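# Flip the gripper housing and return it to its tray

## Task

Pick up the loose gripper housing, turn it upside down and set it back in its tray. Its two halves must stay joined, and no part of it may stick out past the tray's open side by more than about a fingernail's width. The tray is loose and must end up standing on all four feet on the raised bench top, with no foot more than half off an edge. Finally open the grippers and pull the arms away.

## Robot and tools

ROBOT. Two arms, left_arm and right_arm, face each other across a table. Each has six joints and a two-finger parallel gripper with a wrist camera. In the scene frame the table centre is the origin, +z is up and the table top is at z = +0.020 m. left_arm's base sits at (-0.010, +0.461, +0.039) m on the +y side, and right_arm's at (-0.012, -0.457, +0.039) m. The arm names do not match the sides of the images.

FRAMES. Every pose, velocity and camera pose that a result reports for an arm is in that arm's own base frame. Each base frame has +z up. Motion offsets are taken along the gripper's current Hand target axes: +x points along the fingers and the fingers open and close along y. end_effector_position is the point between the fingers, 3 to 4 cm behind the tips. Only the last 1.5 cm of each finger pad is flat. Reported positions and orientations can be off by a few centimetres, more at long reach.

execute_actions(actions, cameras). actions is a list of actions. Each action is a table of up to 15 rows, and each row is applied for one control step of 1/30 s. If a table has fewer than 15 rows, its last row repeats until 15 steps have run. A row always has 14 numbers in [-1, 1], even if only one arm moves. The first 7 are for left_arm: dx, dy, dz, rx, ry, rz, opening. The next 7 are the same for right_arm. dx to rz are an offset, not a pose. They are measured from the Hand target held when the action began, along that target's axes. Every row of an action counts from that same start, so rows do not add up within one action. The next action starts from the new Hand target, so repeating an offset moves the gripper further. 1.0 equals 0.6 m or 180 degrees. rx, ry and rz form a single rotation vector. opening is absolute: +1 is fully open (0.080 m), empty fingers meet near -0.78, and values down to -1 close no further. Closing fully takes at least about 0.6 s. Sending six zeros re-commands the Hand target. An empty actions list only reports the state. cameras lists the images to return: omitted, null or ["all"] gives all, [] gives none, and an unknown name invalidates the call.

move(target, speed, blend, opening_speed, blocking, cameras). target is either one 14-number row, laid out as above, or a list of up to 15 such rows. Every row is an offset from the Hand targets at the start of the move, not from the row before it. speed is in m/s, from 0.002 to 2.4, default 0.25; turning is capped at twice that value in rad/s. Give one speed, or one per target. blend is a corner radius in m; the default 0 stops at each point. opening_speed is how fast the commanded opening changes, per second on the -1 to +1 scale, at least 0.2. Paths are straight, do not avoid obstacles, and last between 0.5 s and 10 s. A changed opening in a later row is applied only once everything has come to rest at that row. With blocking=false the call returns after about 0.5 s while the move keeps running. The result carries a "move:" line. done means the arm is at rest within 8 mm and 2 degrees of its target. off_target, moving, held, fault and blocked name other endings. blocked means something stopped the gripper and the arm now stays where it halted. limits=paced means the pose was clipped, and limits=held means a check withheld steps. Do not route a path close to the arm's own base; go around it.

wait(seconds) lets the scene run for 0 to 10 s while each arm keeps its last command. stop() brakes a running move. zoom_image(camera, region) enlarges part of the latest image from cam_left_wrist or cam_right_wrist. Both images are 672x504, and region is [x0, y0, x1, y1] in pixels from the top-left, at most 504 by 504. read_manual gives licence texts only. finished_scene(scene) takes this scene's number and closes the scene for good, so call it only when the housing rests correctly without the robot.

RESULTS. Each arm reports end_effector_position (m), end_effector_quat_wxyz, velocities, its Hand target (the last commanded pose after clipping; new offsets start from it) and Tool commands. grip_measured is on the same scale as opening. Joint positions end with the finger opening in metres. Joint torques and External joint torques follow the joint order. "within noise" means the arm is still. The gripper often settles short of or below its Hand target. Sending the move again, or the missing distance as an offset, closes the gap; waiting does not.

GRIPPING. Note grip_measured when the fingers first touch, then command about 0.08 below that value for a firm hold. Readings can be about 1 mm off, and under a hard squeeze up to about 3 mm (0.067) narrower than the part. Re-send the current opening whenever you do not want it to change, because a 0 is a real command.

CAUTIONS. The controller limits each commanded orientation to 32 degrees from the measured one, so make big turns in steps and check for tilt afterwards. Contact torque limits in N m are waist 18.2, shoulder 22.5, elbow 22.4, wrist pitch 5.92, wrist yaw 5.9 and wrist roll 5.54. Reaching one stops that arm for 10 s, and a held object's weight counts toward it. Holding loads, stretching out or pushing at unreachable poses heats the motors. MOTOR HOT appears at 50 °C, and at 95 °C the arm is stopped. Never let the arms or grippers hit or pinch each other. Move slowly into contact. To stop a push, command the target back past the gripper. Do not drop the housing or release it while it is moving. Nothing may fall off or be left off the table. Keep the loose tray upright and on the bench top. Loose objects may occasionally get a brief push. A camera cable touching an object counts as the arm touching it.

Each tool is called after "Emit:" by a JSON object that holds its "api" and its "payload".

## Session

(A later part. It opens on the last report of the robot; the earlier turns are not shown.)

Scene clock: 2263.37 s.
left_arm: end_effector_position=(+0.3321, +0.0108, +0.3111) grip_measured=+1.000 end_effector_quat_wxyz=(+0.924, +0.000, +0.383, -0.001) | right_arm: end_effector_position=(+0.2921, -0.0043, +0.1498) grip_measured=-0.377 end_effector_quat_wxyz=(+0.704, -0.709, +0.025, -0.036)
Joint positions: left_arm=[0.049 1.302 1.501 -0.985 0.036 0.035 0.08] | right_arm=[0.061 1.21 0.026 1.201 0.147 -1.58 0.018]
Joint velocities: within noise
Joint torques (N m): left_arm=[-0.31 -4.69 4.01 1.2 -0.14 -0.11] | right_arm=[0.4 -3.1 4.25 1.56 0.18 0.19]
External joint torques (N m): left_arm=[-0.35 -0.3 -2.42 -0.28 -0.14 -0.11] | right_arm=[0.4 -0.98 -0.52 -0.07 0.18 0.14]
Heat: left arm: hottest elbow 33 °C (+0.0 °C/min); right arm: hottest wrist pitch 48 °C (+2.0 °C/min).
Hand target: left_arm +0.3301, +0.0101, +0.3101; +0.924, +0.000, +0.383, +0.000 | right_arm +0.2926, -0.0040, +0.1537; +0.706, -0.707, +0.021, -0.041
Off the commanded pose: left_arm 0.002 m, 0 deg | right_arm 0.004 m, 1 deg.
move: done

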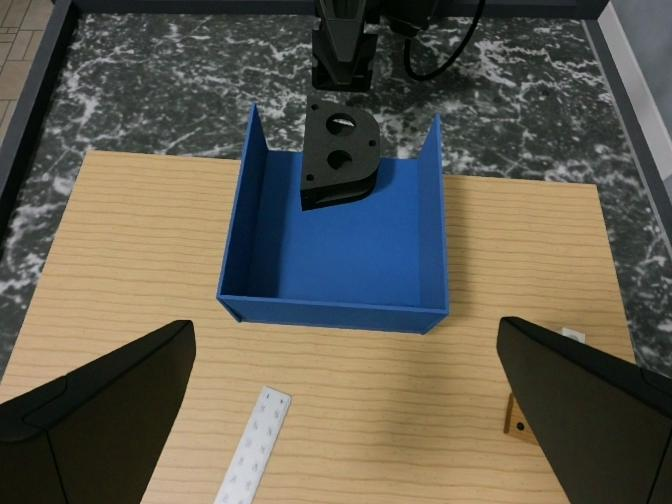

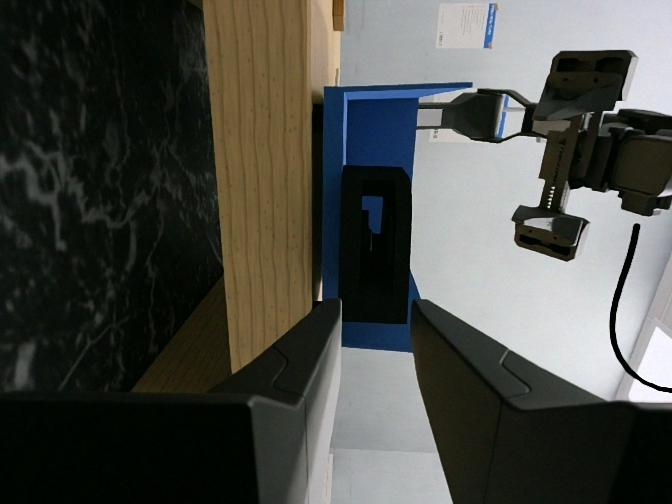

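Emit:
{"api": "move", "payload": {"target": [0,0,0,0,0,0,1,0.05,-0.0033,0,0,0,0,-0.42], "speed": 0.06}}

Scene clock: 2294.97 s.
left_arm: end_effector_position=(+0.3321, +0.0108, +0.3111) grip_measured=+1.000 end_effector_quat_wxyz=(+0.924, +0.000, +0.383, -0.001) | right_arm: end_effector_position=(+0.3200, -0.0065, +0.1540) grip_measured=-0.417 end_effector_quat_wxyz=(+0.704, -0.709, +0.025, -0.039)
Joint positions: left_arm=[0.049 1.302 1.501 -0.985 0.036 0.035 0.08] | right_arm=[0.041 1.368 0.126 1.263 0.132 -1.579 0.016]
Joint velocities: within noise
Joint torques (N m): left_arm=[-0.3 -4.69 4.01 1.2 -0.14 -0.11] | right_arm=[-0.29 -2.14 4.5 1.96 -0.18 0.21]
External joint torques (N m): left_arm=[-0.31 -0.29 -2.46 -0.29 -0.15 -0.11] | right_arm=[-0.3 0.91 -0.06 0.29 -0.18 0.16]
Heat: left arm: hottest elbow 33 °C (+0.0 °C/min); right arm: hottest wrist pitch 46 °C (-1.0 °C/min).
Hand target: left_arm +0.3301, +0.0101, +0.3101; +0.924, +0.000, +0.383, +0.000 | right_arm +0.3224, -0.0066, +0.1566; +0.706, -0.707, +0.021, -0.041
Off the commanded pose: left_arm 0.002 m, 0 deg | right_arm 0.003 m, 1 deg.
move: done

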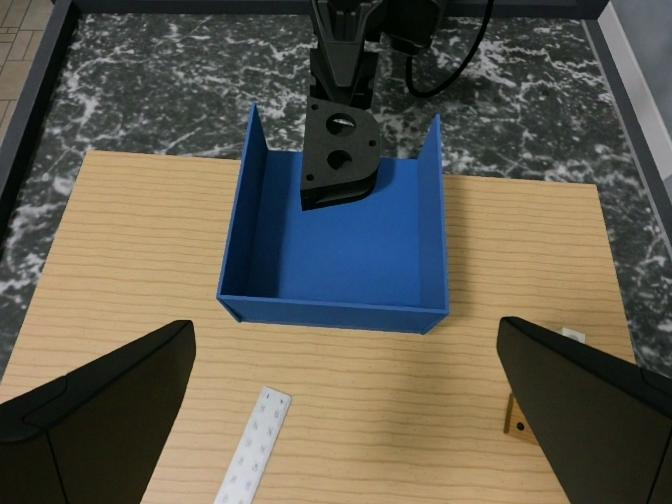

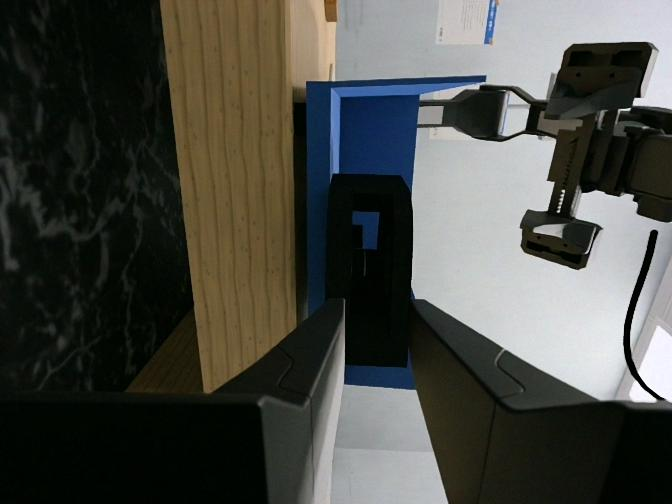

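Emit:
{"api": "move", "payload": {"target": [0,0,0,0,0,0,1,0.015,0.006,0,0,0,0,-0.485], "speed": 0.04}}

Scene clock: 2306.57 s.
left_arm: end_effector_position=(+0.3321, +0.0108, +0.3111) grip_measured=+1.000 end_effector_quat_wxyz=(+0.924, +0.000, +0.383, -0.001) | right_arm: end_effector_position=(+0.3291, -0.0073, +0.1509) grip_measured=-0.482 end_effector_quat_wxyz=(+0.704, -0.709, +0.025, -0.039)
Joint positions: left_arm=[0.049 1.302 1.501 -0.985 0.036 0.035 0.08] | right_arm=[0.035 1.443 0.152 1.312 0.125 -1.579 0.013]
Joint velocities: within noise
Joint torques (N m): left_arm=[-0.31 -4.7 4 1.2 -0.14 -0.11] | right_arm=[-0.3 -2.49 4.26 1.97 -0.17 0.22]
External joint torques (N m): left_arm=[-0.32 -0.29 -2.45 -0.29 -0.15 -0.11] | right_arm=[-0.33 0.92 -0.09 0.3 -0.16 0.17]
Heat: left arm: hottest elbow 33 °C (+0.0 °C/min); right arm: hottest wrist pitch 49 °C (+1.0 °C/min).
Hand target: left_arm +0.3301, +0.0101, +0.3101; +0.924, +0.000, +0.383, +0.000 | right_arm +0.3315, -0.0074, +0.1531; +0.706, -0.707, +0.021, -0.041
Off the commanded pose: left_arm 0.002 m, 0 deg | right_arm 0.003 m, 1 deg.
move: done

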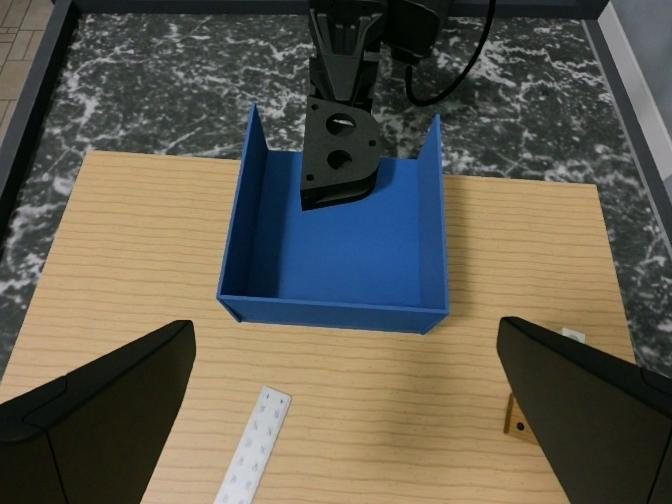

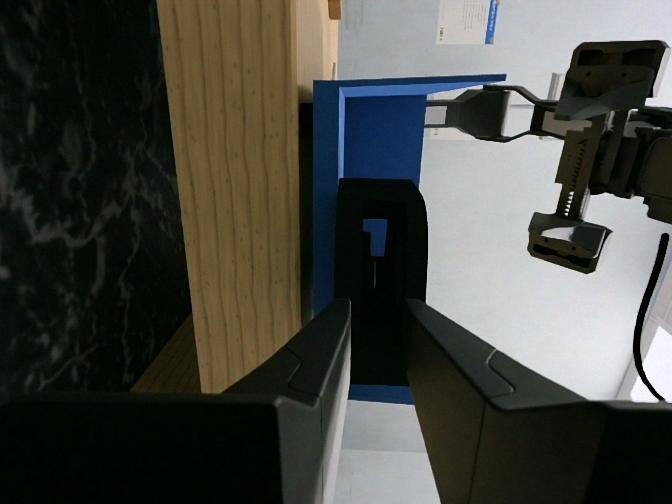

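Emit:
{"api": "move", "payload": {"target": [0,0,0,0,0,0,1,0.02,-0.002,0,0,0,0,-0.485], "speed": 0.04}}

Scene clock: 2313.43 s.
left_arm: end_effector_position=(+0.3321, +0.0108, +0.3111) grip_measured=+1.000 end_effector_quat_wxyz=(+0.924, +0.000, +0.383, -0.001) | right_arm: end_effector_position=(+0.3410, -0.0083, +0.1535) grip_measured=-0.482 end_effector_quat_wxyz=(+0.704, -0.708, +0.023, -0.041)
Joint positions: left_arm=[0.049 1.302 1.501 -0.985 0.036 0.035 0.08] | right_arm=[0.028 1.485 0.198 1.312 0.118 -1.579 0.013]
Joint velocities: within noise
Joint torques (N m): left_arm=[-0.31 -4.69 4 1.2 -0.14 -0.11] | right_arm=[-0.3 -2.9 4.28 1.73 -0.16 0.22]
External joint torques (N m): left_arm=[-0.33 -0.35 -2.4 -0.28 -0.15 -0.11] | right_arm=[-0.3 0.84 -0.09 0.05 -0.16 0.16]
Heat: left arm: hottest elbow 33 °C (+0.0 °C/min); right arm: hottest wrist pitch 49 °C (+1.0 °C/min).
Hand target: left_arm +0.3301, +0.0101, +0.3101; +0.924, +0.000, +0.383, +0.000 | right_arm +0.3434, -0.0085, +0.1548; +0.706, -0.707, +0.021, -0.041
Off the commanded pose: left_arm 0.002 m, 0 deg | right_arm 0.003 m, 0 deg.
move: done

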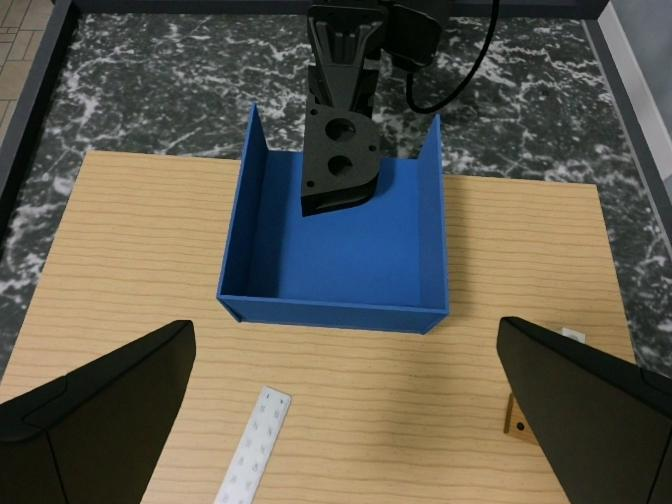

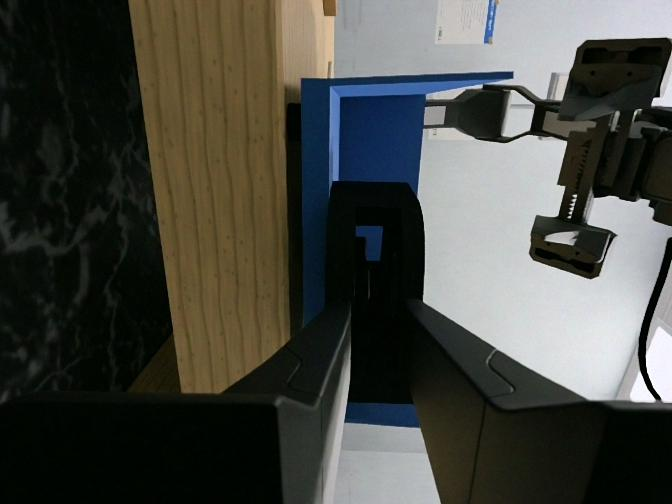

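Emit:
{"api": "move", "payload": {"target": [0,0,0,0,0,0,1,0.022,0.002,0,0,0,0,-0.485], "speed": 0.04}}

Scene clock: 2321.57 s.
left_arm: end_effector_position=(+0.3321, +0.0108, +0.3111) grip_measured=+1.000 end_effector_quat_wxyz=(+0.924, +0.000, +0.383, -0.001) | right_arm: end_effector_position=(+0.3541, -0.0094, +0.1523) grip_measured=-0.482 end_effector_quat_wxyz=(+0.704, -0.709, +0.024, -0.040)
Joint positions: left_arm=[0.049 1.302 1.501 -0.985 0.036 0.035 0.08] | right_arm=[0.02 1.545 0.245 1.322 0.111 -1.579 0.013]
Joint velocities: within noise
Joint torques (N m): left_arm=[-0.31 -4.69 4 1.2 -0.14 -0.11] | right_arm=[-0.34 -3.22 4.25 1.92 -0.18 0.22]
External joint torques (N m): left_arm=[-0.33 -0.35 -2.4 -0.28 -0.15 -0.11] | right_arm=[-0.34 0.91 -0.08 0.25 -0.18 0.17]
Heat: left arm: hottest elbow 33 °C (+0.0 °C/min); right arm: hottest wrist pitch 49 °C (+1.0 °C/min).
Hand target: left_arm +0.3301, +0.0101, +0.3101; +0.924, +0.000, +0.383, +0.000 | right_arm +0.3565, -0.0097, +0.1540; +0.706, -0.707, +0.021, -0.041
Off the commanded pose: left_arm 0.002 m, 0 deg | right_arm 0.003 m, 0 deg.
move: done

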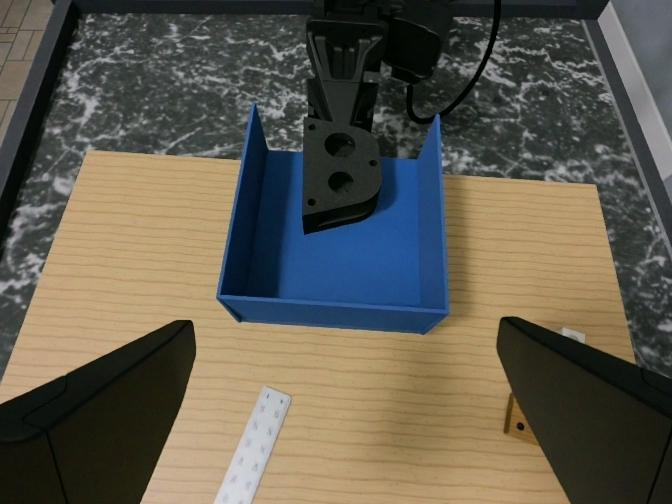

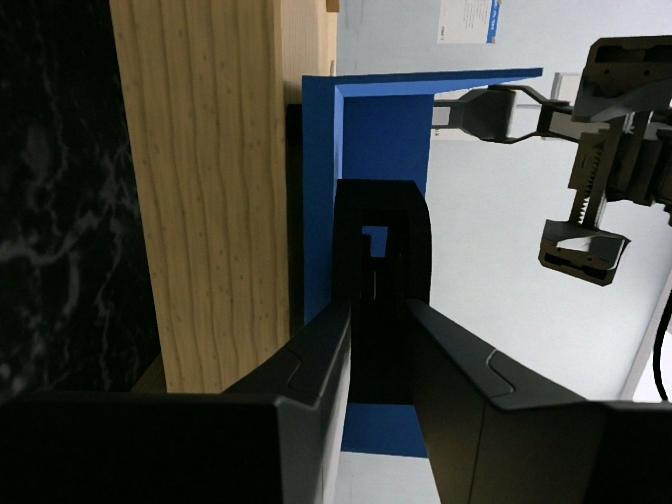

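Emit:
{"api": "move", "payload": {"target": [0,0,0,0,0,0,1,0.0085,-0.001,0,0,0,0,-0.485], "speed": 0.03}}

Scene clock: 2337.10 s.
left_arm: end_effector_position=(+0.3321, +0.0108, +0.3111) grip_measured=+1.000 end_effector_quat_wxyz=(+0.924, +0.000, +0.383, -0.001) | right_arm: end_effector_position=(+0.3592, -0.0099, +0.1542) grip_measured=-0.482 end_effector_quat_wxyz=(+0.704, -0.709, +0.022, -0.042)
Joint positions: left_arm=[0.049 1.302 1.501 -0.985 0.036 0.035 0.08] | right_arm=[0.018 1.56 0.266 1.322 0.108 -1.579 0.013]
Joint velocities: within noise
Joint torques (N m): left_arm=[-0.31 -4.69 4.01 1.2 -0.14 -0.11] | right_arm=[-0.29 -3.36 4.24 1.58 -0.17 0.2]
External joint torques (N m): left_arm=[-0.34 -0.35 -2.39 -0.27 -0.14 -0.11] | right_arm=[-0.29 0.84 -0.05 -0.07 -0.17 0.15]
Heat: left arm: hottest elbow 33 °C (+0.0 °C/min); right arm: hottest wrist pitch 51 °C (+5.1 °C/min). Fold the right arm in close to its base, or ease its load, before you think long.
Hand target: left_arm +0.3301, +0.0101, +0.3101; +0.924, +0.000, +0.383, +0.000 | right_arm +0.3617, -0.0102, +0.1547; +0.706, -0.707, +0.021, -0.041
Off the commanded pose: left_arm 0.002 m, 0 deg | right_arm 0.002 m, 0 deg.
MOTOR HOT: joint 4 (wrist pitch) of the right arm reports 51 °C; the controller stops that arm at 95 °C. To cool a motor, set the load down, stop pushing, or move to a pose that needs little force.
move: done

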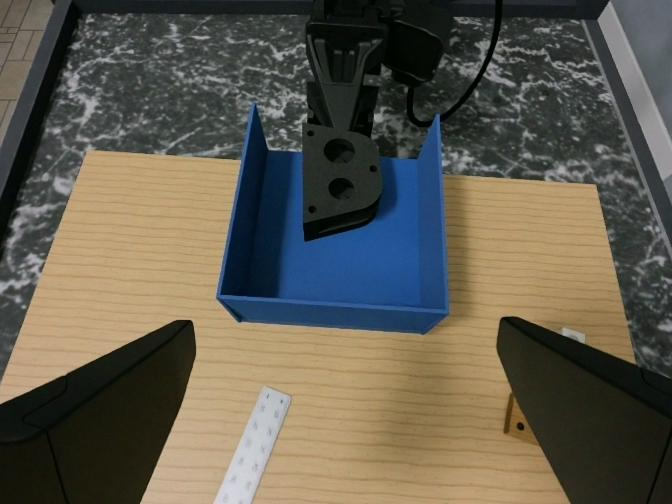

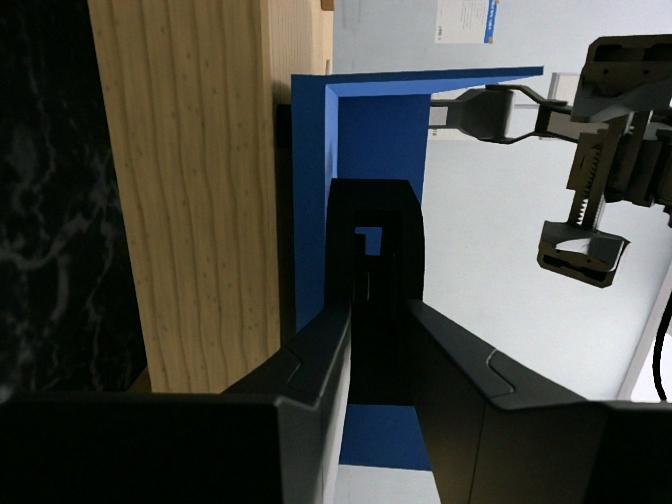

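Emit:
{"api": "move", "payload": {"target": [0,0,0,0,0,0,1,-0.15,-0.002,0,0,0,0,-0.485], "speed": 0.12}}

Scene clock: 2343.60 s.
left_arm: end_effector_position=(+0.3321, +0.0108, +0.3111) grip_measured=+1.000 end_effector_quat_wxyz=(+0.924, +0.000, +0.383, -0.001) | right_arm: end_effector_position=(+0.2753, -0.0022, +0.1565) grip_measured=-0.482 end_effector_quat_wxyz=(+0.705, -0.708, +0.032, -0.031)
Joint positions: left_arm=[0.049 1.302 1.501 -0.985 0.036 0.035 0.08] | right_arm=[0.089 0.926 0.011 0.913 0.178 -1.575 0.013]
Joint velocities: within noise
Joint torques (N m): left_arm=[-0.31 -4.7 4 1.2 -0.14 -0.11] | right_arm=[0.39 -2.12 3.71 1.54 0.17 0.21]
External joint torques (N m): left_arm=[-0.35 -0.36 -2.4 -0.28 -0.15 -0.11] | right_arm=[0.4 -0.81 -2.06 -0.11 0.17 0.16]
Heat: left arm: hottest elbow 33 °C (+0.0 °C/min); right arm: hottest wrist pitch 51 °C (+5.0 °C/min). Fold the right arm in close to its base, or ease its load, before you think long.
Hand target: left_arm +0.3301, +0.0101, +0.3101; +0.924, +0.000, +0.383, +0.000 | right_arm +0.2720, -0.0022, +0.1534; +0.706, -0.707, +0.021, -0.041
Off the commanded pose: left_arm 0.002 m, 0 deg | right_arm 0.005 m, 2 deg.
MOTOR HOT: still on. Joint 4 (wrist pitch) of the right arm reports 51 °C.
joint sent to its limit (right arm) — joint 3 (elbow), lower limit, where the elbow is as bent as it goes. The joint targets still meet the commanded pose.
move: done

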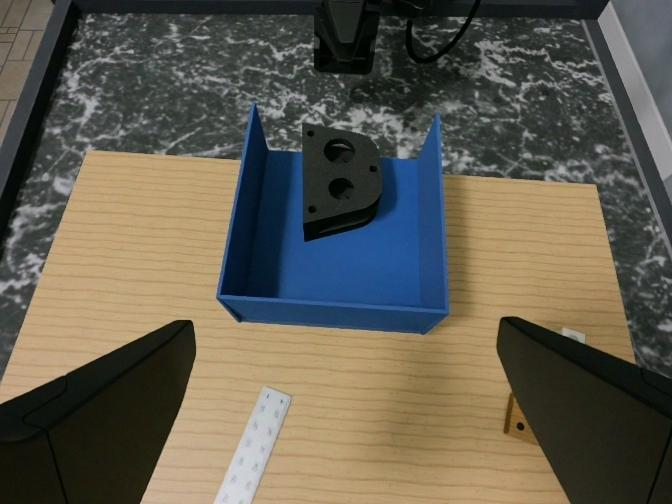

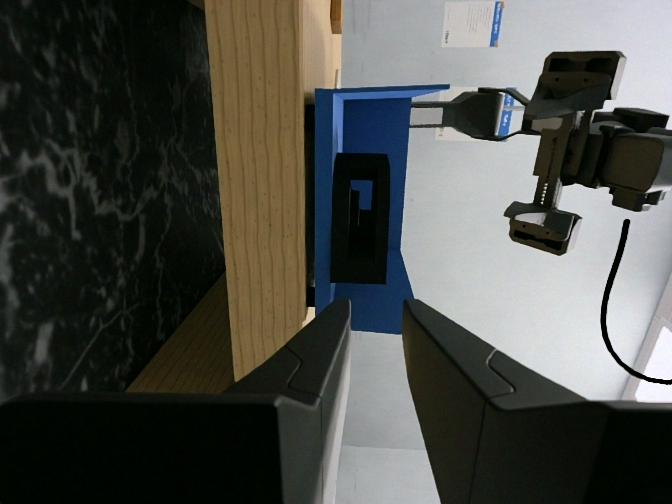

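Emit:
{"api": "zoom_image", "payload": {"camera": "cam_right_wrist", "region": [260, 70, 440, 350]}}

Emit:
{"api": "zoom_image", "payload": {"camera": "cam_left_wrist", "region": [220, 90, 460, 260]}}

Scaled by 1.800 from the camera's 672x504 image, which has a finer 960x720 frame.

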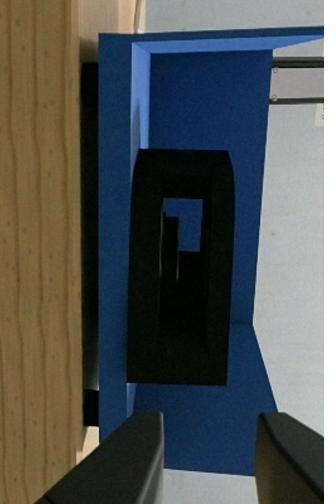

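Scaled by 2.100 from the camera's 672x504 image, which has a finer 960x720 frame.

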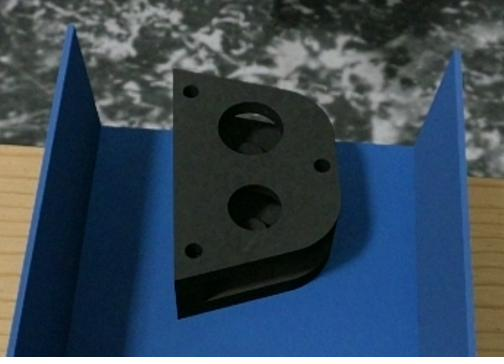

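Emit:
{"api": "finished_scene", "payload": {"scene": 1}}

The scene is finished: the task was done.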